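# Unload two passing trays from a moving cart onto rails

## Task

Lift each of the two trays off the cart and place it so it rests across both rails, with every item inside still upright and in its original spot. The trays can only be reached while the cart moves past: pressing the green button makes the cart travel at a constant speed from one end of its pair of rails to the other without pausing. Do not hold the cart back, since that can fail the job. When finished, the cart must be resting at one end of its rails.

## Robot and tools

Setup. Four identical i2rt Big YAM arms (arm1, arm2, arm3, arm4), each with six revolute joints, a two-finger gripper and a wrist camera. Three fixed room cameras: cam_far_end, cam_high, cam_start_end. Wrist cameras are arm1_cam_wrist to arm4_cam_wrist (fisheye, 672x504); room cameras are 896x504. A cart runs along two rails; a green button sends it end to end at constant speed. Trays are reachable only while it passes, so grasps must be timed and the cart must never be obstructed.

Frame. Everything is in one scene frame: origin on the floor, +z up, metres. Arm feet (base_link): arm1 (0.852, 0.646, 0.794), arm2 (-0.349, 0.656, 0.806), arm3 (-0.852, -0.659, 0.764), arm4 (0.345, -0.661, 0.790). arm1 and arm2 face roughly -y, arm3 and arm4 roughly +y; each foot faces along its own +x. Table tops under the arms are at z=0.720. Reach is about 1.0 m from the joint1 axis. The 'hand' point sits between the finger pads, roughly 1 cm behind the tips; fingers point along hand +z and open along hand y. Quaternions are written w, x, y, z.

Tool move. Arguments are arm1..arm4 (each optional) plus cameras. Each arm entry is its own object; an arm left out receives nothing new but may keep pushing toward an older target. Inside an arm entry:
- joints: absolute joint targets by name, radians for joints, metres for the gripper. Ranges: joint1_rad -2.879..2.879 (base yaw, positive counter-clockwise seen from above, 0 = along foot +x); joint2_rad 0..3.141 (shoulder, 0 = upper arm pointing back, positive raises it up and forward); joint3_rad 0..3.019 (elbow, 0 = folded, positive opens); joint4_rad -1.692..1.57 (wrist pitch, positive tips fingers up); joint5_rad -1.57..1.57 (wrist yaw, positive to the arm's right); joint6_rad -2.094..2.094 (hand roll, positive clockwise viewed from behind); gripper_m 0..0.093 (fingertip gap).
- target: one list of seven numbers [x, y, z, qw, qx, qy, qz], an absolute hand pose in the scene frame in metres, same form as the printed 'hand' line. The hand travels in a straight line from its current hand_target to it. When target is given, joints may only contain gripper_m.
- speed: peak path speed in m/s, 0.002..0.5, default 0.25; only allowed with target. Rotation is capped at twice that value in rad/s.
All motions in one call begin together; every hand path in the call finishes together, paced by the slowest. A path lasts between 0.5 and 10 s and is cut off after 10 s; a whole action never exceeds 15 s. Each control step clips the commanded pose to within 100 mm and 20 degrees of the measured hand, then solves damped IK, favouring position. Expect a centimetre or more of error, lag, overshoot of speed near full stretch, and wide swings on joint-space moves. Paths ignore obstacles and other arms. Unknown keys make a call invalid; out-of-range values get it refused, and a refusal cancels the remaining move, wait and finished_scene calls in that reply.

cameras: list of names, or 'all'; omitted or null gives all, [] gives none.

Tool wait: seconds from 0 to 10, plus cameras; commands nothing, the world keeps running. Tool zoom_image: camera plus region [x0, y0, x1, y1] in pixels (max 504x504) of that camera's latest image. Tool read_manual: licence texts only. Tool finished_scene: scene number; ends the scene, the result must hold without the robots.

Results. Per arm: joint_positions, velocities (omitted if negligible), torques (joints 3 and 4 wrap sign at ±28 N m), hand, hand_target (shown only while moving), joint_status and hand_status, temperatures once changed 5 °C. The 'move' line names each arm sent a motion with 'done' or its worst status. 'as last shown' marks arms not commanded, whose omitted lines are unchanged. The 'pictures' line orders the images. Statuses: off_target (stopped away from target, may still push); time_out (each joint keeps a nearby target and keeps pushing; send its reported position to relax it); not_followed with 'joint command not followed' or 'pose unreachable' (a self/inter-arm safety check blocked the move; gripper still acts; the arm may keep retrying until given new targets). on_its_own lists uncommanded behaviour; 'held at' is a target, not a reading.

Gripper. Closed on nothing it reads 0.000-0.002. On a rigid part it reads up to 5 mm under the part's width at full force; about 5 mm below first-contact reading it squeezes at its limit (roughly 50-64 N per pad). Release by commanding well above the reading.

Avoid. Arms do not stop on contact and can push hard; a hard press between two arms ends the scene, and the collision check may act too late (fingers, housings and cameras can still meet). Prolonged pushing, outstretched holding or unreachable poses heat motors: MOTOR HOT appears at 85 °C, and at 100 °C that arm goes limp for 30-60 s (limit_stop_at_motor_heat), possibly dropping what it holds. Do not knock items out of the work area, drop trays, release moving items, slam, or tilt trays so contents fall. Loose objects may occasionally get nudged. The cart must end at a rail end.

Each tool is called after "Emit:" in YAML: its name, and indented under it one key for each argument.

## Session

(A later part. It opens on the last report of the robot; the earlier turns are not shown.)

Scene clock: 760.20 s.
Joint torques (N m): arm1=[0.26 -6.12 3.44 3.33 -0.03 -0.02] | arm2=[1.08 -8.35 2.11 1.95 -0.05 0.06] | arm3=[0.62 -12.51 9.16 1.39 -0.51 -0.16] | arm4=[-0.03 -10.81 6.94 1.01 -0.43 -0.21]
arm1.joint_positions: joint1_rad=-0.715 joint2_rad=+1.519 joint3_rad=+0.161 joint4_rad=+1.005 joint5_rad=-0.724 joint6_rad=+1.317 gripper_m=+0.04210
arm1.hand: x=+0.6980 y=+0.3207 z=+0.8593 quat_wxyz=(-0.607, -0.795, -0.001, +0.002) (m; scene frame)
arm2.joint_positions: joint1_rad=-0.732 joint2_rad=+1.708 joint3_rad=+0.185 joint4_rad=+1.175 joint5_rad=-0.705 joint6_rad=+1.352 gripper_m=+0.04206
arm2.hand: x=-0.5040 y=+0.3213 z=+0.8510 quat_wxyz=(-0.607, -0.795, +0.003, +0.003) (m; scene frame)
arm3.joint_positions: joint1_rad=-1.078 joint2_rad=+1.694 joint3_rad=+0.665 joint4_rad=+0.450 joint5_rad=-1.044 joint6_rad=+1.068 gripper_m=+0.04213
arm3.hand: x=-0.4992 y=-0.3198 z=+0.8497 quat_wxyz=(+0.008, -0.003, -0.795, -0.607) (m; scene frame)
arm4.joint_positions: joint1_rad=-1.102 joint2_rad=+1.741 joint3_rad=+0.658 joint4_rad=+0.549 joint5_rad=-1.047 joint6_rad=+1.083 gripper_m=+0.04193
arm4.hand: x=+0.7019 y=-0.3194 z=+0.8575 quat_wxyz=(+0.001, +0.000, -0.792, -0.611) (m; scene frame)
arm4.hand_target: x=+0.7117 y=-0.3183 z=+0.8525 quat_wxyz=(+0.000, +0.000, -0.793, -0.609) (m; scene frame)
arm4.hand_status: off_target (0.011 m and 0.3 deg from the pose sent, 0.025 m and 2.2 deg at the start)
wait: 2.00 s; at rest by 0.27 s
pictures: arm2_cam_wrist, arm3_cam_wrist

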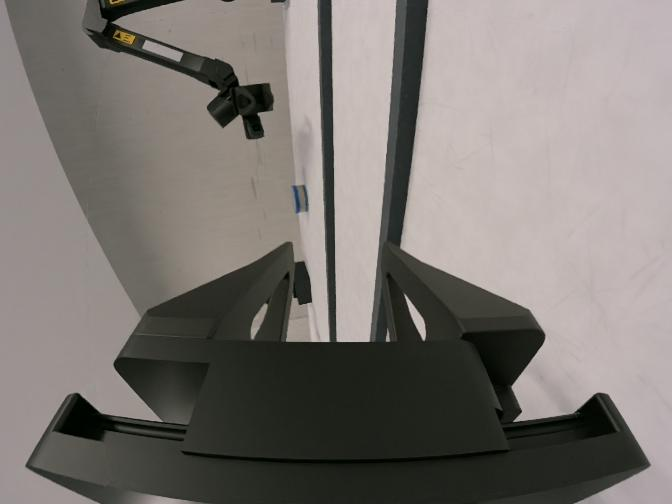

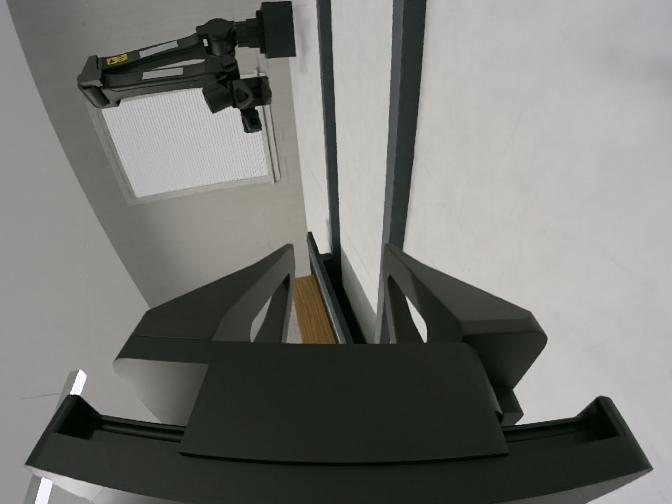

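Emit:
move:
  arm1: {"target": [0.4825, 0.32, 0.860, 0.6088, 0.7933, 0.0, 0.0], "speed": 0.1}
  arm2: {"target": [-0.709, 0.32, 0.850, 0.6088, 0.7933, 0.0, 0.0], "speed": 0.1}
  arm3: {"target": [-0.68, -0.32, 0.8544, 0.0, 0.0, 0.7933, 0.6088], "speed": 0.1}
  arm4: {"target": [0.50, -0.32, 0.8525, 0.0, 0.0, 0.7933, 0.6088], "speed": 0.1}
  cameras: ["cam_start_end", "cam_high"]

Scene clock: 957.57 s.
Joint torques (N m): arm1=[-1.03 -11.58 7.62 1.33 -0.41 -0.3] | arm2=[-0.85 -12.98 7.36 0.66 -0.33 -0.06] | arm3=[1.26 -7.77 5.18 2.91 -0.09 -0.03] | arm4=[0.85 -7.94 2.37 2.54 -0.07 0.11]
move: arm1 off_target; arm2 off_target; arm3 done; arm4 done
arm1.joint_positions: joint1_rad=-1.106 joint2_rad=+1.736 joint3_rad=+0.650 joint4_rad=+0.508 joint5_rad=-1.086 joint6_rad=+1.050 gripper_m=+0.04210
arm1.hand: x=+0.4943 y=+0.3210 z=+0.8589 quat_wxyz=(-0.608, -0.794, +0.003, -0.006) (m; scene frame)
arm1.hand_target: x=+0.4828 y=+0.3202 z=+0.8601 quat_wxyz=(-0.609, -0.793, +0.000, +0.000) (m; scene frame)
arm1.hand_status: off_target (0.012 m and 0.8 deg from the pose sent, 0.215 m and 0.4 deg at the start)
arm2.joint_positions: joint1_rad=-1.109 joint2_rad=+1.832 joint3_rad=+0.641 joint4_rad=+0.630 joint5_rad=-1.066 joint6_rad=+1.094 gripper_m=+0.04206
arm2.hand: x=-0.6962 y=+0.3198 z=+0.8490 quat_wxyz=(-0.608, -0.794, +0.000, -0.008) (m; scene frame)
arm2.hand_target: x=-0.7088 y=+0.3203 z=+0.8502 quat_wxyz=(-0.609, -0.793, +0.000, +0.000) (m; scene frame)
arm2.hand_status: off_target (0.013 m and 0.9 deg from the pose sent, 0.205 m and 0.6 deg at the start)
arm3.joint_positions: joint1_rad=-0.749 joint2_rad=+1.432 joint3_rad=+0.236 joint4_rad=+0.797 joint5_rad=-0.740 joint6_rad=+1.296 gripper_m=+0.04213
arm3.hand: x=-0.6788 y=-0.3218 z=+0.8493 quat_wxyz=(+0.002, -0.002, -0.798, -0.602) (m; scene frame)
arm3.hand_target: x=-0.6801 y=-0.3200 z=+0.8543 quat_wxyz=(+0.000, +0.000, -0.793, -0.609) (m; scene frame)
arm3.hand_status: done (0.006 m and 1.0 deg from the pose sent, 0.181 m and 1.0 deg at the start)
arm4.joint_positions: joint1_rad=-0.711 joint2_rad=+1.577 joint3_rad=+0.195 joint4_rad=+1.018 joint5_rad=-0.686 joint6_rad=+1.317 gripper_m=+0.04193
arm4.hand: x=+0.5006 y=-0.3207 z=+0.8473 quat_wxyz=(+0.001, +0.001, -0.798, -0.602) (m; scene frame)
arm4.hand_target: x=+0.4999 y=-0.3200 z=+0.8524 quat_wxyz=(+0.000, +0.000, -0.793, -0.609) (m; scene frame)
arm4.hand_status: done (0.005 m and 1.0 deg from the pose sent, 0.202 m and 0.3 deg at the start)
pictures: cam_high, cam_start_end

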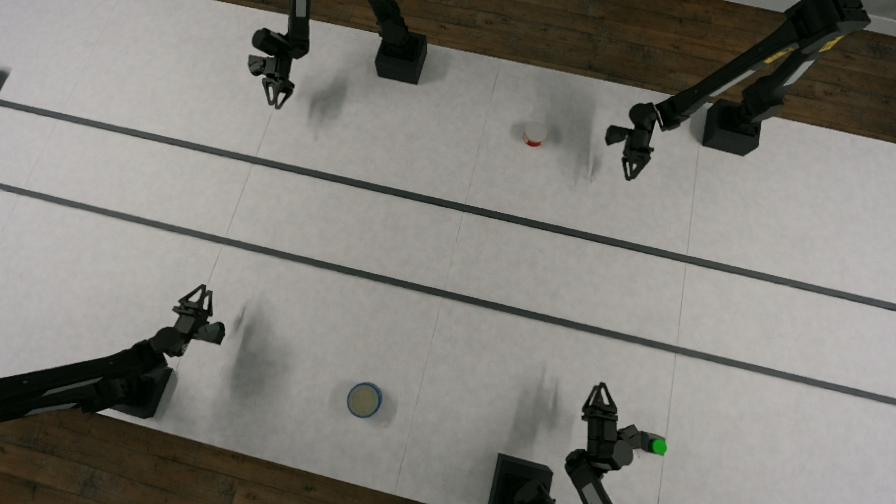

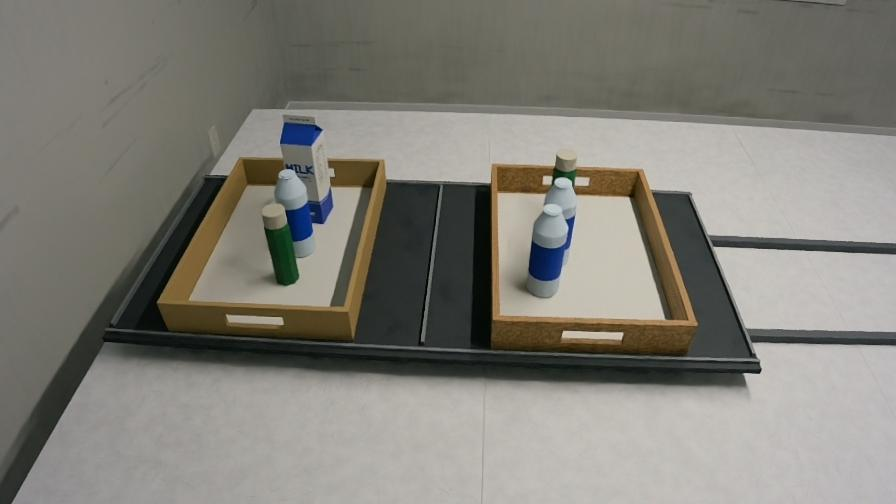

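Emit:
move:
  arm4: {"joints": {"joint1_rad": -1.036, "joint2_rad": 1.39, "joint3_rad": 1.085, "joint4_rad": 0.282, "joint5_rad": -1.018, "joint6_rad": 1.083, "gripper_m": 0.0}}
  arm1: {"target": [0.473, 0.32, 0.861, 0.6088, 0.7933, 0.0, 0.0], "speed": 0.05}
  arm2: {"target": [-0.719, 0.32, 0.851, 0.6088, 0.7933, 0.0, 0.0], "speed": 0.05}
  arm3: {"target": [-0.68, -0.319, 0.8585, 0.0, 0.0, 0.7933, 0.6088], "speed": 0.05}
  cameras: []

Emit:
move:
  arm4: {"joints": {"joint1_rad": -1.035, "joint2_rad": 1.5, "joint3_rad": 1.085, "joint4_rad": -1.139, "joint5_rad": 0.007, "joint6_rad": 0.031}}
  cameras: []

Emit:
move:
  arm4: {"target": [0.7155, -0.4525, 0.84, 0.0, 0.242, -0.971, 0.0], "speed": 0.2}
  cameras: ["arm4_cam_wrist", "arm1_cam_wrist", "arm2_cam_wrist", "arm3_cam_wrist"]

Scene clock: 972.93 s.
Joint torques (N m): arm1=[-1.61 -11.75 8.08 1.26 -0.4 -0.3] | arm2=[-0.73 -13.16 7.87 0.73 -0.35 -0.1] | arm3=[2.14 -7.12 5.57 1.81 -0.12 0.04] | arm4=[1.08 -12.57 12.33 1.1 -0.13 -0.2]
move: arm1 off_target; arm2 off_target; arm3 done; arm4 done
arm1.joint_positions: joint1_rad=-1.113 joint2_rad=+1.744 joint3_rad=+0.672 joint4_rad=+0.481 joint5_rad=-1.094 joint6_rad=+1.038 gripper_m=+0.04210
arm1.hand: x=+0.4873 y=+0.3205 z=+0.8595 quat_wxyz=(-0.608, -0.794, +0.002, -0.008) (m; scene frame)
arm1.hand_target: x=+0.4733 y=+0.3202 z=+0.8612 quat_wxyz=(-0.609, -0.793, +0.000, +0.000) (m; scene frame)
arm1.hand_status: off_target (0.014 m and 0.9 deg from the pose sent, 0.021 m and 0.8 deg at the start)
arm2.joint_positions: joint1_rad=-1.116 joint2_rad=+1.838 joint3_rad=+0.663 joint4_rad=+0.601 joint5_rad=-1.075 joint6_rad=+1.082 gripper_m=+0.04206
arm2.hand: x=-0.7036 y=+0.3194 z=+0.8493 quat_wxyz=(-0.607, -0.795, +0.000, -0.009) (m; scene frame)
arm2.hand_target: x=-0.7186 y=+0.3203 z=+0.8511 quat_wxyz=(-0.609, -0.793, +0.000, +0.000) (m; scene frame)
arm2.hand_status: off_target (0.015 m and 1.1 deg from the pose sent, 0.023 m and 0.9 deg at the start)
arm3.joint_positions: joint1_rad=-0.747 joint2_rad=+1.411 joint3_rad=+0.236 joint4_rad=+0.797 joint5_rad=-0.737 joint6_rad=+1.298 gripper_m=+0.04213
arm3.hand: x=-0.6781 y=-0.3210 z=+0.8563 quat_wxyz=(-0.004, +0.001, -0.794, -0.608) (m; scene frame)
arm3.hand_target: x=-0.6801 y=-0.3190 z=+0.8585 quat_wxyz=(+0.000, +0.000, -0.793, -0.609) (m; scene frame)
arm3.hand_status: done (0.004 m and 0.4 deg from the pose sent, 0.010 m and 1.0 deg at the start)
arm4.joint_positions: joint1_rad=-1.040 joint2_rad=+1.390 joint3_rad=+1.048 joint4_rad=+0.296 joint5_rad=-1.016 joint6_rad=+1.098 gripper_m=+0.00030
arm4.joint_status: all done
arm4.hand: x=+0.7518 y=-0.2635 z=+1.1629 quat_wxyz=(-0.156, +0.137, -0.702, -0.681) (m; scene frame)
pictures: none

Scene clock: 974.83 s.
Joint torques (N m): arm1=[-1.61 -10.93 8.06 1.55 -0.39 -0.24] | arm2=[-1.03 -13.27 7.88 0.64 -0.35 -0.09] | arm3=[1.49 -7.65 5.75 1.84 -0.16 -0.04] | arm4=[1.08 -11.93 10.26 -0.31 0.11 -0.12]
move: arm4 done
arm1, arm2, arm3: as last shown
arm1.hand: x=+0.4873 y=+0.3205 z=+0.8595 quat_wxyz=(-0.608, -0.794, +0.002, -0.007) (m; scene frame)
arm2.joint_positions: joint1_rad=-1.116 joint2_rad=+1.838 joint3_rad=+0.663 joint4_rad=+0.601 joint5_rad=-1.075 joint6_rad=+1.081 gripper_m=+0.04206
arm4.joint_positions: joint1_rad=-1.040 joint2_rad=+1.493 joint3_rad=+1.053 joint4_rad=-1.128 joint5_rad=+0.005 joint6_rad=+0.047 gripper_m=+0.00029
arm4.joint_status: all done
arm4.hand: x=+0.7001 y=-0.4598 z=+0.8888 quat_wxyz=(+0.006, +0.235, -0.972, +0.000) (m; scene frame)
pictures: none

Scene clock: 975.90 s.
Joint torques (N m): arm1=[-2.49 -11.46 8.1 1.24 -0.38 -0.32] | arm2=[-0.85 -13.27 7.86 0.68 -0.36 -0.09] | arm3=[1.85 -7.47 5.65 1.77 -0.12 0] | arm4=[0.5 -11.99 7.19 0.75 0.1 -0.11]
move: arm4 done
arm1, arm2, arm3: as last shown
arm3.joint_positions: joint1_rad=-0.747 joint2_rad=+1.411 joint3_rad=+0.236 joint4_rad=+0.797 joint5_rad=-0.737 joint6_rad=+1.299 gripper_m=+0.04213
arm4.joint_positions: joint1_rad=-1.040 joint2_rad=+1.580 joint3_rad=+1.027 joint4_rad=-1.001 joint5_rad=+0.007 joint6_rad=+0.045 gripper_m=+0.00029
arm4.hand: x=+0.7135 y=-0.4519 z=+0.8461 quat_wxyz=(-0.001, +0.236, -0.972, -0.002) (m; scene frame)
arm4.hand_target: x=+0.7153 y=-0.4525 z=+0.8400 quat_wxyz=(+0.000, +0.242, -0.970, +0.000) (m; scene frame)
arm4.hand_status: done (0.006 m and 0.8 deg from the pose sent, 0.052 m and 1.1 deg at the start)
pictures: arm1_cam_wrist, arm2_cam_wrist, arm3_cam_wrist, arm4_cam_wrist

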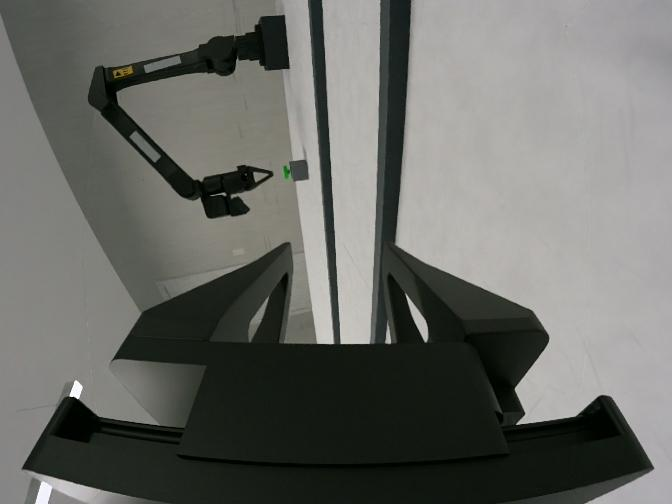

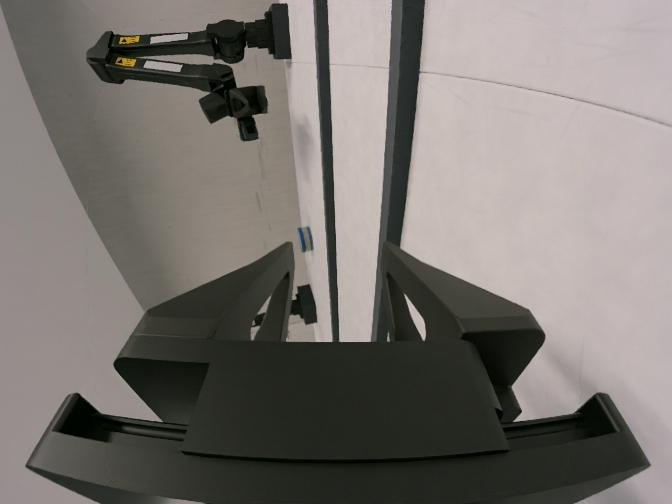

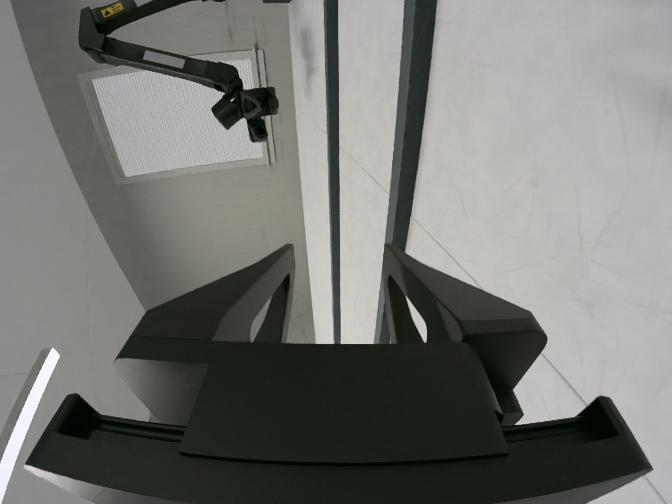

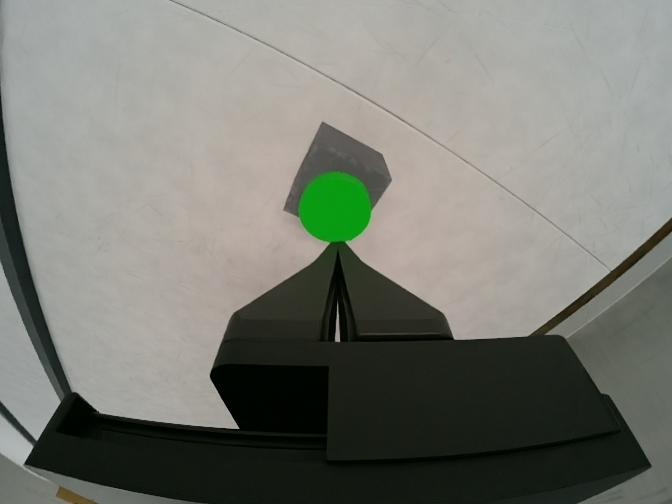

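Emit:
move:
  arm4: {"target": [0.7155, -0.4525, 0.783, 0.0, 0.242, -0.971, 0.0], "speed": 0.1}
  cameras: ["cam_start_end"]

Emit:
move:
  arm4: {"target": [0.7155, -0.4525, 0.88, 0.0, 0.242, -0.971, 0.0], "speed": 0.25}
  cameras: ["cam_start_end"]

Emit:
move:
  arm4: {"joints": {"joint2_rad": 1.39, "joint3_rad": 1.085, "joint4_rad": 0.282, "joint5_rad": -1.018, "joint6_rad": 1.083, "gripper_m": 0.042}}
  cameras: []

Emit:
move:
  arm4: {"joints": {"joint1_rad": -1.074, "joint2_rad": 1.45, "joint3_rad": 0.5, "joint4_rad": 0.45, "joint5_rad": -1.023, "joint6_rad": 1.116}}
  cameras: []

Emit:
move:
  arm4: {"target": [0.50, -0.32, 0.8565, 0.0, 0.0, 0.7933, 0.6088], "speed": 0.12}
  cameras: []

Emit:
wait:
  seconds: 10
  cameras: []

Emit:
wait:
  seconds: 10
  cameras: []

Emit:
wait:
  seconds: 10
  cameras: []

Emit:
wait:
  seconds: 10
  cameras: ["arm2_cam_wrist", "arm3_cam_wrist"]

Emit:
wait:
  seconds: 2.1
  cameras: ["arm2_cam_wrist", "arm3_cam_wrist"]

Emit:
move:
  arm2: {"target": [-0.631, 0.235, 0.852, 0.6088, 0.7933, 0.0, 0.0], "speed": 0.085}
  arm3: {"target": [-0.602, -0.244, 0.8575, 0.0, 0.0, 0.7933, 0.6088], "speed": 0.085}
  cameras: ["arm2_cam_wrist", "arm3_cam_wrist"]

Emit:
move:
  arm2: {"target": [-0.500, 0.235, 0.912, 0.6088, 0.7933, 0.0, 0.0], "speed": 0.05, "joints": {"gripper_m": 0.012}}
  arm3: {"target": [-0.470, -0.244, 0.9175, 0.0, 0.0, 0.7933, 0.6088], "speed": 0.05, "joints": {"gripper_m": 0.012}}
  cameras: ["arm2_cam_wrist", "arm3_cam_wrist", "cam_high"]

Scene clock: 1004.40 s.
Joint torques (N m): arm1=[-1.73 -11.46 8.13 1.26 -0.38 -0.29] | arm2=[-0.85 -13.16 7.9 0.72 -0.33 -0.1] | arm3=[1.73 -7.53 5.61 1.78 -0.12 0.02] | arm4=[0.38 -10.23 5.46 1.7 0.1 -0.12]
Heat: arm1: hottest joint3_rad 41 °C; arm2: hottest joint3_rad 38 °C; arm3: hottest joint3_rad 39 °C; arm4: hottest joint3_rad 53 °C.
move: arm4 off_target
arm1, arm2, arm3: as last shown
arm4.joint_positions: joint1_rad=-1.040 joint2_rad=+1.643 joint3_rad=+0.982 joint4_rad=-0.868 joint5_rad=+0.007 joint6_rad=+0.044 gripper_m=+0.00029
arm4.hand: x=+0.7185 y=-0.4487 z=+0.8073 quat_wxyz=(-0.013, +0.236, -0.972, -0.005) (m; scene frame)
arm4.hand_target: x=+0.7143 y=-0.4530 z=+0.7841 quat_wxyz=(+0.000, +0.242, -0.970, +0.000) (m; scene frame)
arm4.hand_status: off_target (0.025 m and 1.8 deg from the pose sent, 0.063 m and 0.8 deg at the start)
pictures: cam_start_end

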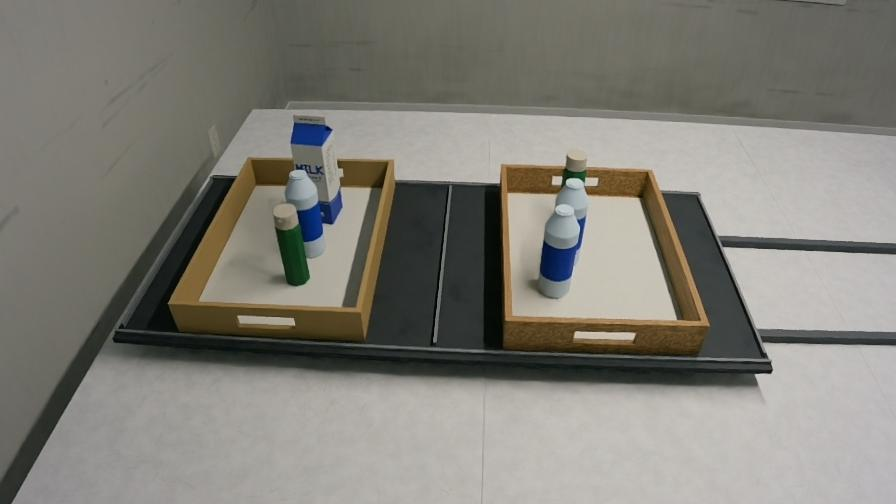

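Scene clock: 1005.47 s.
Joint torques (N m): arm1=[-2.26 -10.99 7.87 1.16 -0.43 -0.19] | arm2=[-0.79 -13.27 7.86 0.62 -0.36 -0.1] | arm3=[2.14 -7.77 5.67 1.83 -0.07 0.01] | arm4=[0.56 -11.87 9.72 -0.28 0.09 -0.09]
move: arm4 done
arm1, arm2, arm3: as last shown
arm4.joint_positions: joint1_rad=-1.040 joint2_rad=+1.527 joint3_rad=+1.052 joint4_rad=-1.085 joint5_rad=+0.007 joint6_rad=+0.044 gripper_m=+0.00029
arm4.hand: x=+0.7079 y=-0.4556 z=+0.8752 quat_wxyz=(+0.002, +0.236, -0.972, +0.000) (m; scene frame)
arm4.hand_target: x=+0.7154 y=-0.4525 z=+0.8801 quat_wxyz=(+0.000, +0.242, -0.970, +0.000) (m; scene frame)
arm4.hand_status: done (0.009 m and 0.7 deg from the pose sent, 0.073 m and 1.8 deg at the start)
pictures: cam_start_end

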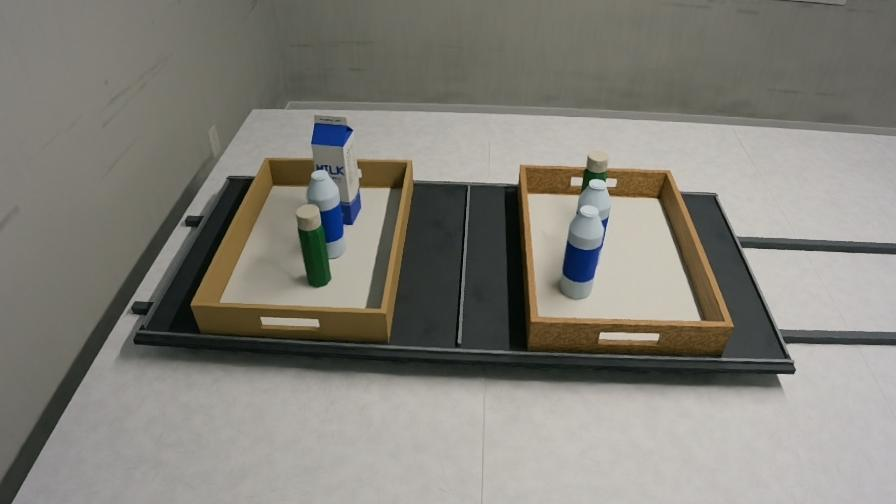

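Scene clock: 1007.37 s.
Joint torques (N m): arm1=[-1.26 -11.93 8.02 1.37 -0.4 -0.23] | arm2=[-0.79 -13.16 7.9 0.64 -0.34 -0.09] | arm3=[1.9 -7.88 5.6 1.7 -0.11 -0.01] | arm4=[0.5 -11.16 12.05 2.43 -0.16 0.11]
move: arm4 done
arm1, arm2, arm3: as last shown
arm4.joint_positions: joint1_rad=-1.040 joint2_rad=+1.372 joint3_rad=+1.052 joint4_rad=+0.264 joint5_rad=-1.016 joint6_rad=+1.067 gripper_m=+0.04193
arm4.joint_status: all done
arm4.hand: x=+0.7482 y=-0.2656 z=+1.1692 quat_wxyz=(-0.163, +0.145, -0.703, -0.677) (m; scene frame)
pictures: none

Scene clock: 1008.67 s.
Joint torques (N m): arm1=[-2.37 -11.99 7.88 1.54 -0.37 -0.31] | arm2=[-0.91 -13.1 7.84 0.69 -0.35 -0.08] | arm3=[2.37 -7.41 5.85 1.84 -0.14 0.06] | arm4=[0.44 -8.82 6.15 2.33 -0.39 0.1]
move: arm4 done
arm1, arm2, arm3: as last shown
arm4.joint_positions: joint1_rad=-1.073 joint2_rad=+1.443 joint3_rad=+0.498 joint4_rad=+0.432 joint5_rad=-1.022 joint6_rad=+1.101 gripper_m=+0.04193
arm4.joint_status: all done
arm4.hand: x=+0.6388 y=-0.3406 z=+0.9103 quat_wxyz=(-0.001, +0.003, -0.792, -0.610) (m; scene frame)
pictures: none

Scene clock: 1010.63 s.
Joint torques (N m): arm1=[-1.61 -11.99 8.25 1.25 -0.4 -0.26] | arm2=[-0.97 -13.22 7.86 0.68 -0.36 -0.09] | arm3=[2.49 -7.65 5.79 1.68 -0.08 0.01] | arm4=[0.62 -5.66 2.85 2.65 -0.06 0.1]
move: arm4 done
arm1, arm2, arm3: as last shown
arm4.joint_positions: joint1_rad=-0.709 joint2_rad=+1.523 joint3_rad=+0.195 joint4_rad=+0.988 joint5_rad=-0.685 joint6_rad=+1.316 gripper_m=+0.04193
arm4.hand: x=+0.5014 y=-0.3195 z=+0.8596 quat_wxyz=(-0.005, +0.007, -0.793, -0.609) (m; scene frame)
arm4.hand_target: x=+0.5000 y=-0.3200 z=+0.8566 quat_wxyz=(+0.000, +0.000, -0.793, -0.609) (m; scene frame)
arm4.hand_status: done (0.003 m and 1.0 deg from the pose sent, 0.150 m and 0.4 deg at the start)
pictures: none

Scene clock: 1020.63 s.
Joint torques (N m): arm1=[-1.14 -11.69 8.03 1.5 -0.46 -0.26] | arm2=[-1.03 -13.33 7.79 0.69 -0.35 -0.09] | arm3=[1.9 -7.65 5.56 1.78 -0.13 0] | arm4=[0.73 -5.89 2.89 2.56 -0.06 0.1]
arm1.joint_positions: joint1_rad=-1.113 joint2_rad=+1.745 joint3_rad=+0.672 joint4_rad=+0.481 joint5_rad=-1.094 joint6_rad=+1.037 gripper_m=+0.04210
arm1.hand: x=+0.4873 y=+0.3205 z=+0.8593 quat_wxyz=(-0.608, -0.794, +0.002, -0.008) (m; scene frame)
arm2.joint_positions: joint1_rad=-1.116 joint2_rad=+1.838 joint3_rad=+0.663 joint4_rad=+0.601 joint5_rad=-1.075 joint6_rad=+1.081 gripper_m=+0.04206
arm2.hand: x=-0.7036 y=+0.3194 z=+0.8493 quat_wxyz=(-0.607, -0.795, +0.000, -0.009) (m; scene frame)
arm3.joint_positions: joint1_rad=-0.747 joint2_rad=+1.411 joint3_rad=+0.236 joint4_rad=+0.797 joint5_rad=-0.737 joint6_rad=+1.299 gripper_m=+0.04213
arm3.hand: x=-0.6781 y=-0.3210 z=+0.8563 quat_wxyz=(-0.004, +0.001, -0.794, -0.608) (m; scene frame)
arm4.joint_positions: joint1_rad=-0.709 joint2_rad=+1.523 joint3_rad=+0.195 joint4_rad=+0.988 joint5_rad=-0.685 joint6_rad=+1.317 gripper_m=+0.04193
arm4.hand: x=+0.5014 y=-0.3194 z=+0.8597 quat_wxyz=(-0.005, +0.006, -0.793, -0.609) (m; scene frame)
arm4.hand_target: x=+0.5000 y=-0.3200 z=+0.8566 quat_wxyz=(+0.000, +0.000, -0.794, -0.609) (m; scene frame)
arm4.hand_status: done (0.004 m and 0.9 deg from the pose sent, 0.150 m and 0.4 deg at the start)
wait: 10.00 s; at rest by 0.27 s
pictures: none

Scene clock: 1030.63 s.
Joint torques (N m): arm1=[-2.37 -11.87 7.87 1.47 -0.44 -0.3] | arm2=[-0.73 -13.1 7.79 0.66 -0.35 -0.1] | arm3=[2.2 -7.41 5.67 1.69 -0.14 -0.01] | arm4=[0.79 -5.77 2.91 2.54 -0.07 0.11]
arm1.joint_positions: joint1_rad=-1.113 joint2_rad=+1.745 joint3_rad=+0.672 joint4_rad=+0.481 joint5_rad=-1.094 joint6_rad=+1.037 gripper_m=+0.04210
arm1.hand: x=+0.4873 y=+0.3205 z=+0.8593 quat_wxyz=(-0.608, -0.794, +0.002, -0.008) (m; scene frame)
arm2.joint_positions: joint1_rad=-1.116 joint2_rad=+1.838 joint3_rad=+0.663 joint4_rad=+0.601 joint5_rad=-1.075 joint6_rad=+1.081 gripper_m=+0.04206
arm2.hand: x=-0.7036 y=+0.3194 z=+0.8493 quat_wxyz=(-0.607, -0.795, +0.000, -0.009) (m; scene frame)
arm3.joint_positions: joint1_rad=-0.747 joint2_rad=+1.411 joint3_rad=+0.236 joint4_rad=+0.797 joint5_rad=-0.737 joint6_rad=+1.299 gripper_m=+0.04213
arm3.hand: x=-0.6781 y=-0.3210 z=+0.8563 quat_wxyz=(-0.004, +0.001, -0.794, -0.608) (m; scene frame)
arm4.joint_positions: joint1_rad=-0.709 joint2_rad=+1.523 joint3_rad=+0.195 joint4_rad=+0.988 joint5_rad=-0.685 joint6_rad=+1.317 gripper_m=+0.04193
arm4.hand: x=+0.5014 y=-0.3194 z=+0.8597 quat_wxyz=(-0.005, +0.006, -0.793, -0.609) (m; scene frame)
arm4.hand_target: x=+0.5000 y=-0.3200 z=+0.8566 quat_wxyz=(+0.000, +0.000, -0.794, -0.609) (m; scene frame)
arm4.hand_status: done (0.004 m and 0.9 deg from the pose sent, 0.150 m and 0.4 deg at the start)
wait: 10.00 s; at rest by 0.27 s
pictures: none

Scene clock: 1040.63 s.
Joint torques (N m): arm1=[-1.67 -11.46 8.2 1.35 -0.37 -0.28] | arm2=[-1.08 -13.22 7.86 0.66 -0.35 -0.1] | arm3=[2.32 -7.82 5.71 1.63 -0.13 0.01] | arm4=[0.79 -5.77 2.89 2.52 -0.06 0.11]
arm1.joint_positions: joint1_rad=-1.113 joint2_rad=+1.745 joint3_rad=+0.672 joint4_rad=+0.481 joint5_rad=-1.094 joint6_rad=+1.037 gripper_m=+0.04210
arm1.hand: x=+0.4873 y=+0.3205 z=+0.8593 quat_wxyz=(-0.608, -0.794, +0.002, -0.008) (m; scene frame)
arm2.joint_positions: joint1_rad=-1.116 joint2_rad=+1.838 joint3_rad=+0.663 joint4_rad=+0.601 joint5_rad=-1.075 joint6_rad=+1.081 gripper_m=+0.04206
arm2.hand: x=-0.7036 y=+0.3194 z=+0.8493 quat_wxyz=(-0.607, -0.795, +0.000, -0.009) (m; scene frame)
arm3.joint_positions: joint1_rad=-0.747 joint2_rad=+1.411 joint3_rad=+0.236 joint4_rad=+0.797 joint5_rad=-0.737 joint6_rad=+1.299 gripper_m=+0.04213
arm3.hand: x=-0.6781 y=-0.3210 z=+0.8563 quat_wxyz=(-0.004, +0.001, -0.794, -0.608) (m; scene frame)
arm4.joint_positions: joint1_rad=-0.709 joint2_rad=+1.523 joint3_rad=+0.195 joint4_rad=+0.988 joint5_rad=-0.685 joint6_rad=+1.317 gripper_m=+0.04193
arm4.hand: x=+0.5014 y=-0.3194 z=+0.8597 quat_wxyz=(-0.005, +0.006, -0.793, -0.609) (m; scene frame)
arm4.hand_target: x=+0.5000 y=-0.3200 z=+0.8566 quat_wxyz=(+0.000, +0.000, -0.793, -0.609) (m; scene frame)
arm4.hand_status: done (0.004 m and 0.9 deg from the pose sent, 0.150 m and 0.4 deg at the start)
wait: 10.00 s; at rest by 0.27 s
pictures: none

Scene clock: 1050.63 s.
Joint torques (N m): arm1=[-1.73 -11.99 8.09 1.29 -0.41 -0.3] | arm2=[-0.73 -13.39 7.8 0.7 -0.36 -0.08] | arm3=[2.02 -8 5.57 1.89 -0.19 -0.04] | arm4=[0.85 -5.77 2.92 2.56 -0.07 0.09]
Heat: arm1: hottest joint3_rad 42 °C; arm2: hottest joint3_rad 39 °C; arm3: hottest joint2_rad 38 °C; arm4: hottest joint3_rad 48 °C.
arm1.joint_positions: joint1_rad=-1.113 joint2_rad=+1.745 joint3_rad=+0.672 joint4_rad=+0.481 joint5_rad=-1.094 joint6_rad=+1.037 gripper_m=+0.04210
arm1.hand: x=+0.4873 y=+0.3205 z=+0.8593 quat_wxyz=(-0.608, -0.794, +0.002, -0.008) (m; scene frame)
arm2.joint_positions: joint1_rad=-1.116 joint2_rad=+1.838 joint3_rad=+0.663 joint4_rad=+0.601 joint5_rad=-1.075 joint6_rad=+1.081 gripper_m=+0.04206
arm2.hand: x=-0.7036 y=+0.3194 z=+0.8492 quat_wxyz=(-0.607, -0.795, +0.000, -0.009) (m; scene frame)
arm3.joint_positions: joint1_rad=-0.747 joint2_rad=+1.411 joint3_rad=+0.236 joint4_rad=+0.797 joint5_rad=-0.737 joint6_rad=+1.299 gripper_m=+0.04213
arm3.hand: x=-0.6781 y=-0.3210 z=+0.8563 quat_wxyz=(-0.004, +0.001, -0.794, -0.608) (m; scene frame)
arm4.joint_positions: joint1_rad=-0.709 joint2_rad=+1.523 joint3_rad=+0.195 joint4_rad=+0.988 joint5_rad=-0.685 joint6_rad=+1.317 gripper_m=+0.04193
arm4.hand: x=+0.5014 y=-0.3194 z=+0.8597 quat_wxyz=(-0.005, +0.006, -0.793, -0.609) (m; scene frame)
arm4.hand_target: x=+0.5000 y=-0.3200 z=+0.8566 quat_wxyz=(+0.000, +0.000, -0.793, -0.609) (m; scene frame)
arm4.hand_status: done (0.004 m and 0.9 deg from the pose sent, 0.150 m and 0.4 deg at the start)
wait: 10.00 s; at rest by 0.27 s
pictures: arm2_cam_wrist, arm3_cam_wrist

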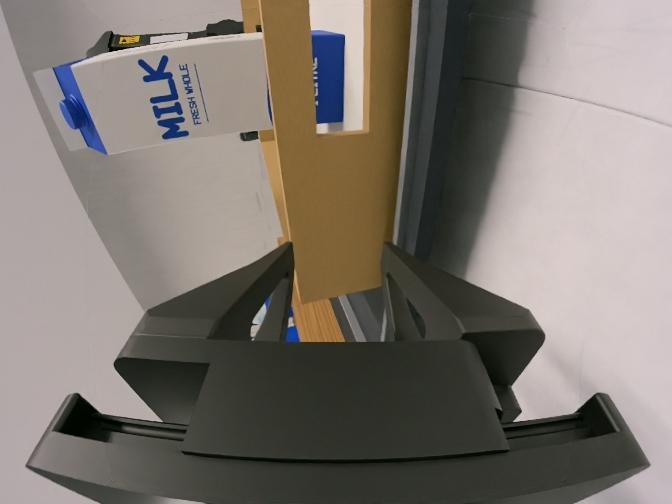

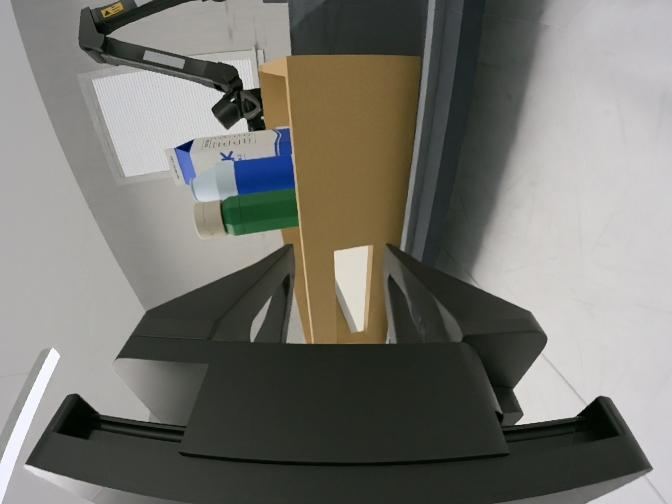

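Scene clock: 1052.73 s.
Joint torques (N m): arm1=[-2.26 -10.29 8.05 1.36 -0.36 -0.23] | arm2=[-0.97 -13.33 7.84 0.62 -0.34 -0.1] | arm3=[1.96 -7.77 5.65 1.95 -0.11 0.07] | arm4=[0.79 -5.83 2.85 2.54 -0.06 0.11]
arm1.joint_positions: joint1_rad=-1.113 joint2_rad=+1.745 joint3_rad=+0.672 joint4_rad=+0.481 joint5_rad=-1.094 joint6_rad=+1.037 gripper_m=+0.04210
arm1.hand: x=+0.4873 y=+0.3205 z=+0.8593 quat_wxyz=(-0.608, -0.794, +0.002, -0.008) (m; scene frame)
arm2.joint_positions: joint1_rad=-1.116 joint2_rad=+1.838 joint3_rad=+0.663 joint4_rad=+0.601 joint5_rad=-1.075 joint6_rad=+1.081 gripper_m=+0.04206
arm2.hand: x=-0.7036 y=+0.3194 z=+0.8492 quat_wxyz=(-0.607, -0.795, +0.000, -0.009) (m; scene frame)
arm3.joint_positions: joint1_rad=-0.747 joint2_rad=+1.411 joint3_rad=+0.236 joint4_rad=+0.797 joint5_rad=-0.737 joint6_rad=+1.299 gripper_m=+0.04213
arm3.hand: x=-0.6781 y=-0.3210 z=+0.8563 quat_wxyz=(-0.004, +0.001, -0.794, -0.608) (m; scene frame)
arm4.joint_positions: joint1_rad=-0.709 joint2_rad=+1.523 joint3_rad=+0.195 joint4_rad=+0.988 joint5_rad=-0.685 joint6_rad=+1.317 gripper_m=+0.04193
arm4.hand: x=+0.5014 y=-0.3194 z=+0.8597 quat_wxyz=(-0.005, +0.006, -0.793, -0.609) (m; scene frame)
arm4.hand_target: x=+0.5000 y=-0.3200 z=+0.8566 quat_wxyz=(+0.000, +0.000, -0.793, -0.609) (m; scene frame)
arm4.hand_status: done (0.004 m and 0.9 deg from the pose sent, 0.150 m and 0.4 deg at the start)
wait: 2.10 s; at rest by 0.27 s
pictures: arm2_cam_wrist, arm3_cam_wrist

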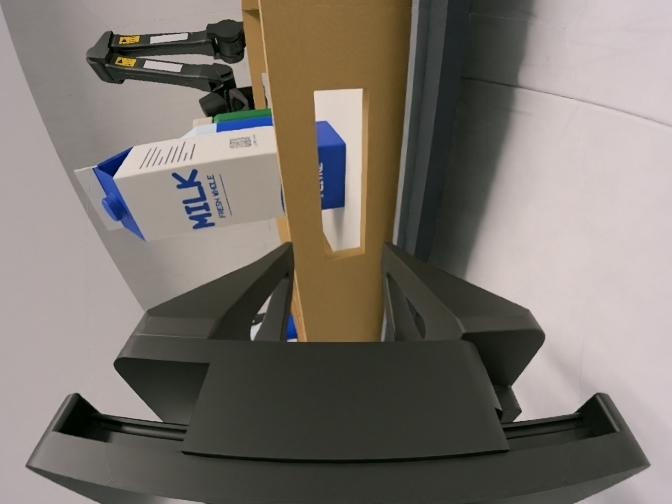

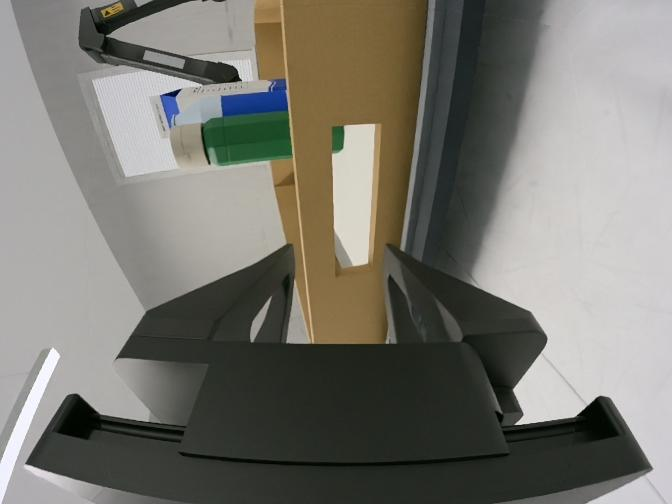

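Scene clock: 1054.77 s.
Joint torques (N m): arm1=[-1.2 -12.4 8.06 1.22 -0.41 -0.31] | arm2=[0.73 -13.51 4.81 1.92 -0.08 0.1] | arm3=[1.26 -10.93 8.42 1.65 -0.3 -0.05] | arm4=[0.73 -5.83 2.88 2.54 -0.07 0.11]
move: arm2 done; arm3 done
arm1, arm4: as last shown
arm2.joint_positions: joint1_rad=-0.838 joint2_rad=+1.838 joint3_rad=+0.601 joint4_rad=+0.847 joint5_rad=-0.806 joint6_rad=+1.299 gripper_m=+0.04206
arm2.hand: x=-0.6345 y=+0.2381 z=+0.8508 quat_wxyz=(-0.605, -0.796, +0.003, +0.000) (m; scene frame)
arm2.hand_target: x=-0.6310 y=+0.2351 z=+0.8520 quat_wxyz=(-0.609, -0.793, +0.000, +0.000) (m; scene frame)
arm2.hand_status: done (0.005 m and 0.7 deg from the pose sent, 0.111 m and 1.1 deg at the start)
arm3.joint_positions: joint1_rad=-0.747 joint2_rad=+1.620 joint3_rad=+0.501 joint4_rad=+0.738 joint5_rad=-0.742 joint6_rad=+1.299 gripper_m=+0.04213
arm3.hand: x=-0.6094 y=-0.2507 z=+0.8553 quat_wxyz=(-0.001, +0.001, -0.794, -0.607) (m; scene frame)
arm3.hand_target: x=-0.6022 y=-0.2442 z=+0.8577 quat_wxyz=(+0.000, +0.000, -0.793, -0.609) (m; scene frame)
arm3.hand_status: done (0.010 m and 0.3 deg from the pose sent, 0.108 m and 0.4 deg at the start)
pictures: arm2_cam_wrist, arm3_cam_wrist

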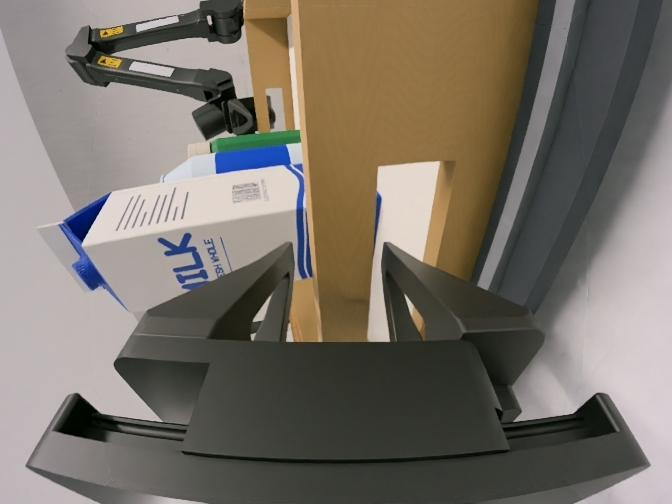

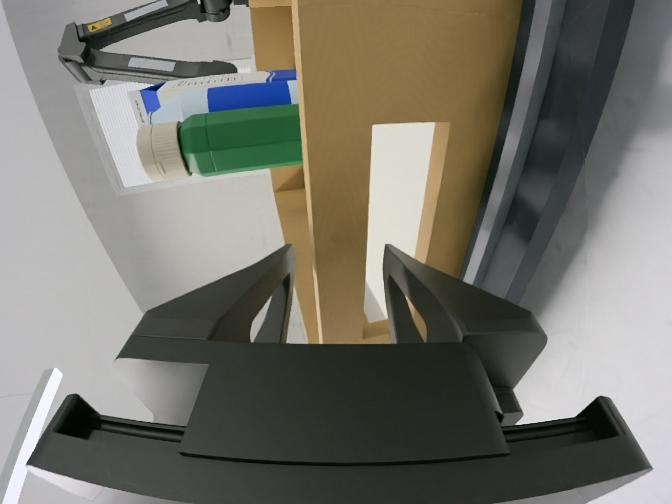

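Scene clock: 1058.17 s.
Joint torques (N m): arm1=[-2.32 -11.22 7.9 1.4 -0.41 -0.3] | arm2=[1.2 -12.16 6.28 1.35 -0.3 0.32] | arm3=[0.26 -14.8 11.79 1.46 -0.58 -0.04] | arm4=[0.85 -5.6 2.86 2.55 -0.07 0.11]
move: arm2 off_target; arm3 off_target
arm1, arm4: as last shown
arm2.joint_positions: joint1_rad=-0.547 joint2_rad=+1.517 joint3_rad=+0.366 joint4_rad=+0.812 joint5_rad=-0.518 joint6_rad=+1.403 gripper_m=+0.02286
arm2.joint_status: gripper_m off_target (ended at +0.02288, target +0.01200)
arm2.hand: x=-0.5057 y=+0.2408 z=+0.8953 quat_wxyz=(-0.595, -0.804, +0.003, +0.007) (m; scene frame)
arm2.hand_target: x=-0.5000 y=+0.2351 z=+0.9117 quat_wxyz=(-0.609, -0.793, +0.000, +0.000) (m; scene frame)
arm2.hand_status: off_target (0.019 m and 2.2 deg from the pose sent, 0.148 m and 0.7 deg at the start)
arm3.joint_positions: joint1_rad=-0.944 joint2_rad=+1.657 joint3_rad=+0.817 joint4_rad=+0.332 joint5_rad=-0.925 joint6_rad=+1.173 gripper_m=+0.02167
arm3.joint_status: gripper_m off_target (ended at +0.02170, target +0.01200)
arm3.hand: x=-0.4871 y=-0.2492 z=+0.8989 quat_wxyz=(+0.012, -0.005, -0.800, -0.600) (m; scene frame)
arm3.hand_target: x=-0.4707 y=-0.2448 z=+0.9178 quat_wxyz=(+0.000, +0.000, -0.793, -0.609) (m; scene frame)
arm3.hand_status: off_target (0.026 m and 1.9 deg from the pose sent, 0.153 m and 0.3 deg at the start)
pictures: arm2_cam_wrist, arm3_cam_wrist, cam_high

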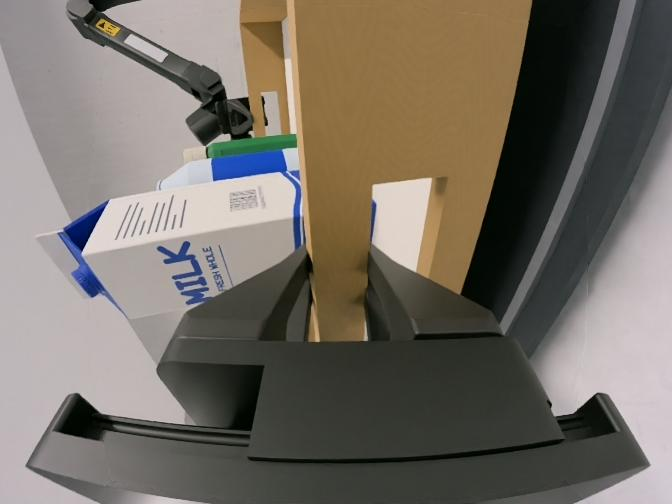

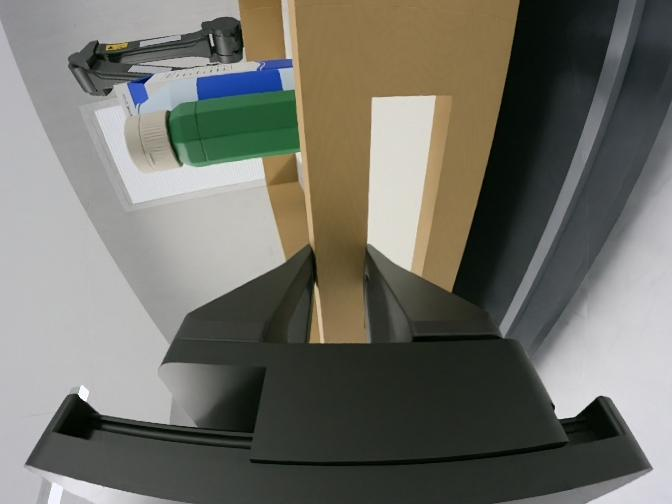

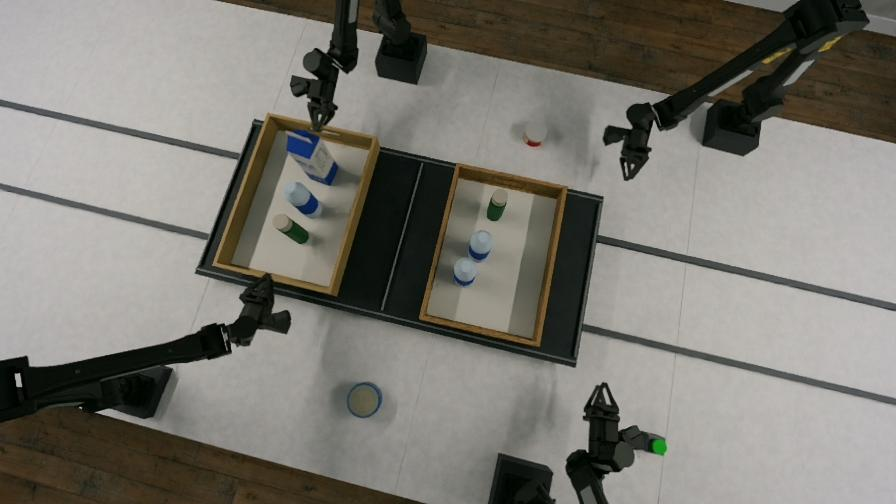

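Emit:
wait:
  seconds: 4.2
  cameras: []

Emit:
move:
  arm1: {"target": [0.560, 0.220, 0.861, 0.6088, 0.7933, 0.0, 0.0], "speed": 0.085}
  arm4: {"target": [0.576, -0.243, 0.8545, 0.0, 0.0, 0.7933, 0.6088], "speed": 0.085}
  cameras: ["arm1_cam_wrist", "arm4_cam_wrist"]

Emit:
move:
  arm1: {"target": [0.694, 0.220, 0.926, 0.6088, 0.7933, 0.0, 0.0], "speed": 0.05, "joints": {"gripper_m": 0.012}}
  arm4: {"target": [0.710, -0.243, 0.9195, 0.0, 0.0, 0.7933, 0.6088], "speed": 0.05, "joints": {"gripper_m": 0.012}}
  cameras: ["arm1_cam_wrist", "arm4_cam_wrist", "cam_high"]

Scene clock: 1069.00 s.
Joint torques (N m): arm1=[-1.49 -11.4 7.99 1.43 -0.41 -0.29] | arm2=[1.38 -12.4 6.3 1.29 -0.31 0.3] | arm3=[0.67 -14.56 11.71 1.26 -0.61 -0.01] | arm4=[0.79 -5.6 2.88 2.58 -0.07 0.1]
arm1.joint_positions: joint1_rad=-1.113 joint2_rad=+1.745 joint3_rad=+0.672 joint4_rad=+0.481 joint5_rad=-1.094 joint6_rad=+1.037 gripper_m=+0.04210
arm1.hand: x=+0.4873 y=+0.3205 z=+0.8593 quat_wxyz=(-0.608, -0.794, +0.002, -0.008) (m; scene frame)
arm2.joint_positions: joint1_rad=-0.547 joint2_rad=+1.517 joint3_rad=+0.366 joint4_rad=+0.812 joint5_rad=-0.518 joint6_rad=+1.403 gripper_m=+0.02286
arm2.joint_status: gripper_m off_target (ended at +0.02288, target +0.01200)
arm2.hand: x=-0.5057 y=+0.2408 z=+0.8952 quat_wxyz=(-0.595, -0.804, +0.003, +0.007) (m; scene frame)
arm2.hand_target: x=-0.5000 y=+0.2351 z=+0.9117 quat_wxyz=(-0.609, -0.793, +0.000, +0.000) (m; scene frame)
arm2.hand_status: off_target (0.019 m and 2.2 deg from the pose sent, 0.148 m and 0.7 deg at the start)
arm3.joint_positions: joint1_rad=-0.944 joint2_rad=+1.657 joint3_rad=+0.817 joint4_rad=+0.332 joint5_rad=-0.925 joint6_rad=+1.173 gripper_m=+0.02167
arm3.joint_status: gripper_m off_target (ended at +0.02170, target +0.01200)
arm3.hand: x=-0.4871 y=-0.2492 z=+0.8989 quat_wxyz=(+0.011, -0.005, -0.800, -0.600) (m; scene frame)
arm3.hand_target: x=-0.4707 y=-0.2448 z=+0.9178 quat_wxyz=(+0.000, +0.000, -0.793, -0.609) (m; scene frame)
arm3.hand_status: off_target (0.026 m and 1.9 deg from the pose sent, 0.153 m and 0.3 deg at the start)
arm4.joint_positions: joint1_rad=-0.709 joint2_rad=+1.523 joint3_rad=+0.195 joint4_rad=+0.988 joint5_rad=-0.685 joint6_rad=+1.317 gripper_m=+0.04193
arm4.hand: x=+0.5014 y=-0.3194 z=+0.8597 quat_wxyz=(-0.005, +0.006, -0.793, -0.609) (m; scene frame)
wait: 4.20 s; at rest from the start
pictures: none

Scene clock: 1071.67 s.
Joint torques (N m): arm1=[-0.03 -11.75 7.66 2.99 0.53 -0.09] | arm2=[1.14 -12.34 6.3 1.29 -0.32 0.3] | arm3=[0.91 -14.51 11.73 1.47 -0.57 -0.04] | arm4=[2.9 -8.88 6.39 1.16 -0.9 0.02]
move: arm1 off_target; arm4 off_target
arm1.joint_positions: joint1_rad=-0.809 joint2_rad=+1.745 joint3_rad=+0.592 joint4_rad=+0.740 joint5_rad=-0.823 joint6_rad=+1.282 gripper_m=+0.04209
arm1.hand: x=+0.5683 y=+0.2333 z=+0.8548 quat_wxyz=(-0.601, -0.799, +0.007, -0.014) (m; scene frame)
arm1.hand_target: x=+0.5606 y=+0.2205 z=+0.8612 quat_wxyz=(-0.609, -0.793, +0.000, +0.000) (m; scene frame)
arm1.hand_status: off_target (0.017 m and 2.1 deg from the pose sent, 0.124 m and 0.9 deg at the start)
arm2, arm3: as last shown
arm4.joint_positions: joint1_rad=-0.755 joint2_rad=+1.678 joint3_rad=+0.449 joint4_rad=+0.888 joint5_rad=-0.684 joint6_rad=+1.317 gripper_m=+0.04193
arm4.hand: x=+0.5826 y=-0.2585 z=+0.8571 quat_wxyz=(-0.020, -0.012, -0.793, -0.609) (m; scene frame)
arm4.hand_target: x=+0.5756 y=-0.2437 z=+0.8548 quat_wxyz=(+0.000, +0.000, -0.793, -0.609) (m; scene frame)
arm4.hand_status: off_target (0.017 m and 2.7 deg from the pose sent, 0.107 m and 0.9 deg at the start)
pictures: arm1_cam_wrist, arm4_cam_wrist

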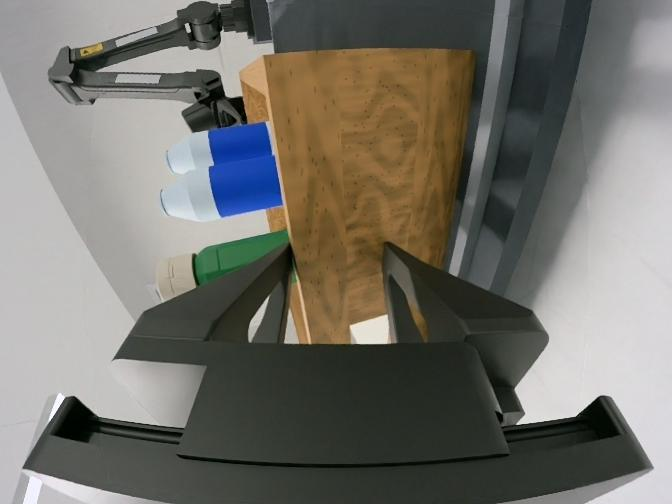

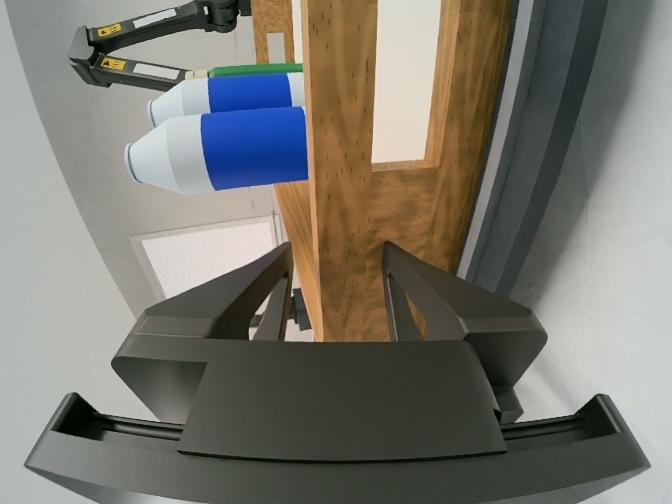

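Scene clock: 1075.17 s.
Joint torques (N m): arm1=[-0.03 -9.23 6.46 1.87 0.01 -0.03] | arm2=[1.2 -12.34 6.31 1.28 -0.31 0.31] | arm3=[0.5 -14.33 11.66 1.26 -0.6 -0.02] | arm4=[0.15 -13.39 8.96 1.09 -0.35 -0.22]
move: arm1 done; arm4 off_target
arm1.joint_positions: joint1_rad=-0.504 joint2_rad=+1.383 joint3_rad=+0.410 joint4_rad=+0.682 joint5_rad=-0.521 joint6_rad=+1.399 gripper_m=+0.01210
arm1.joint_status: all done
arm1.hand: x=+0.6896 y=+0.2201 z=+0.9254 quat_wxyz=(-0.611, -0.792, -0.003, +0.006) (m; scene frame)
arm1.hand_target: x=+0.6939 y=+0.2200 z=+0.9260 quat_wxyz=(-0.609, -0.793, +0.000, +0.000) (m; scene frame)
arm1.hand_status: done (0.004 m and 0.8 deg from the pose sent, 0.145 m and 2.1 deg at the start)
arm2, arm3: as last shown
arm4.joint_positions: joint1_rad=-0.946 joint2_rad=+1.662 joint3_rad=+0.768 joint4_rad=+0.440 joint5_rad=-0.908 joint6_rad=+1.217 gripper_m=+0.01210
arm4.joint_status: all done
arm4.hand: x=+0.6982 y=-0.2479 z=+0.9092 quat_wxyz=(+0.011, -0.009, -0.796, -0.605) (m; scene frame)
arm4.hand_target: x=+0.7096 y=-0.2434 z=+0.9196 quat_wxyz=(+0.000, +0.000, -0.793, -0.609) (m; scene frame)
arm4.hand_status: off_target (0.016 m and 1.8 deg from the pose sent, 0.143 m and 2.7 deg at the start)
pictures: arm1_cam_wrist, arm4_cam_wrist, cam_high

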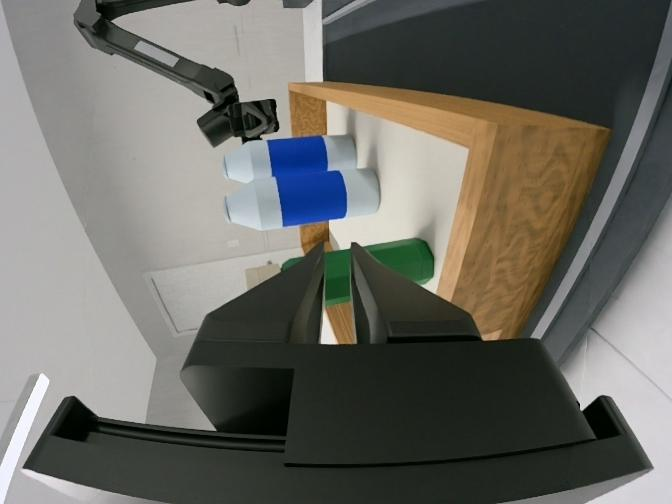

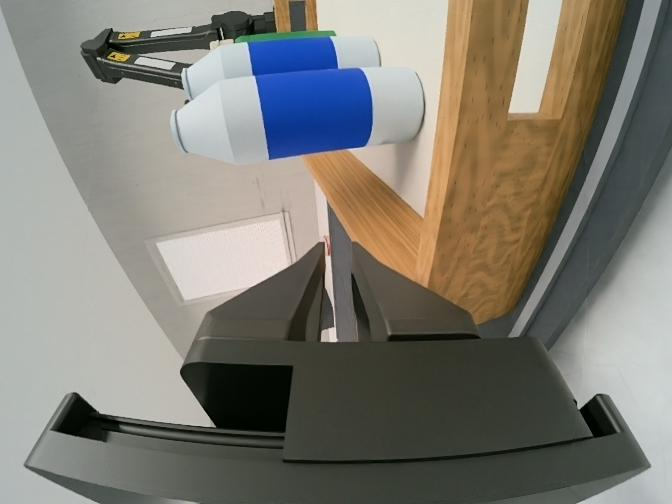

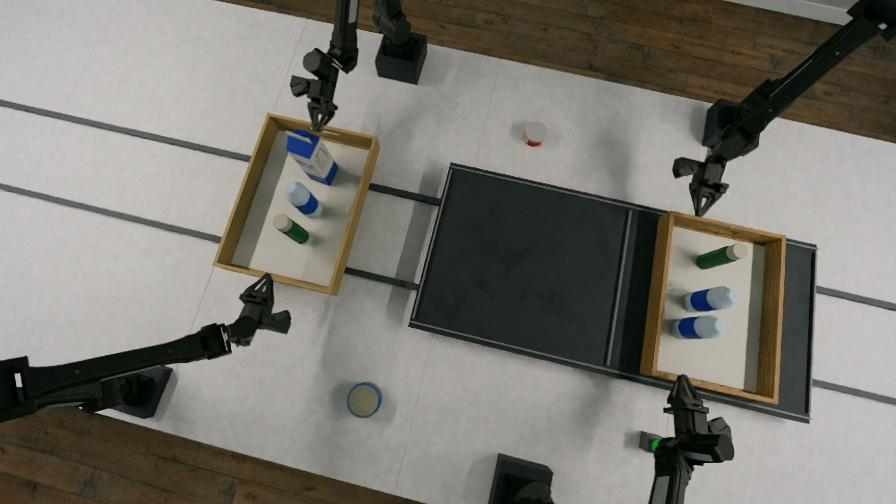

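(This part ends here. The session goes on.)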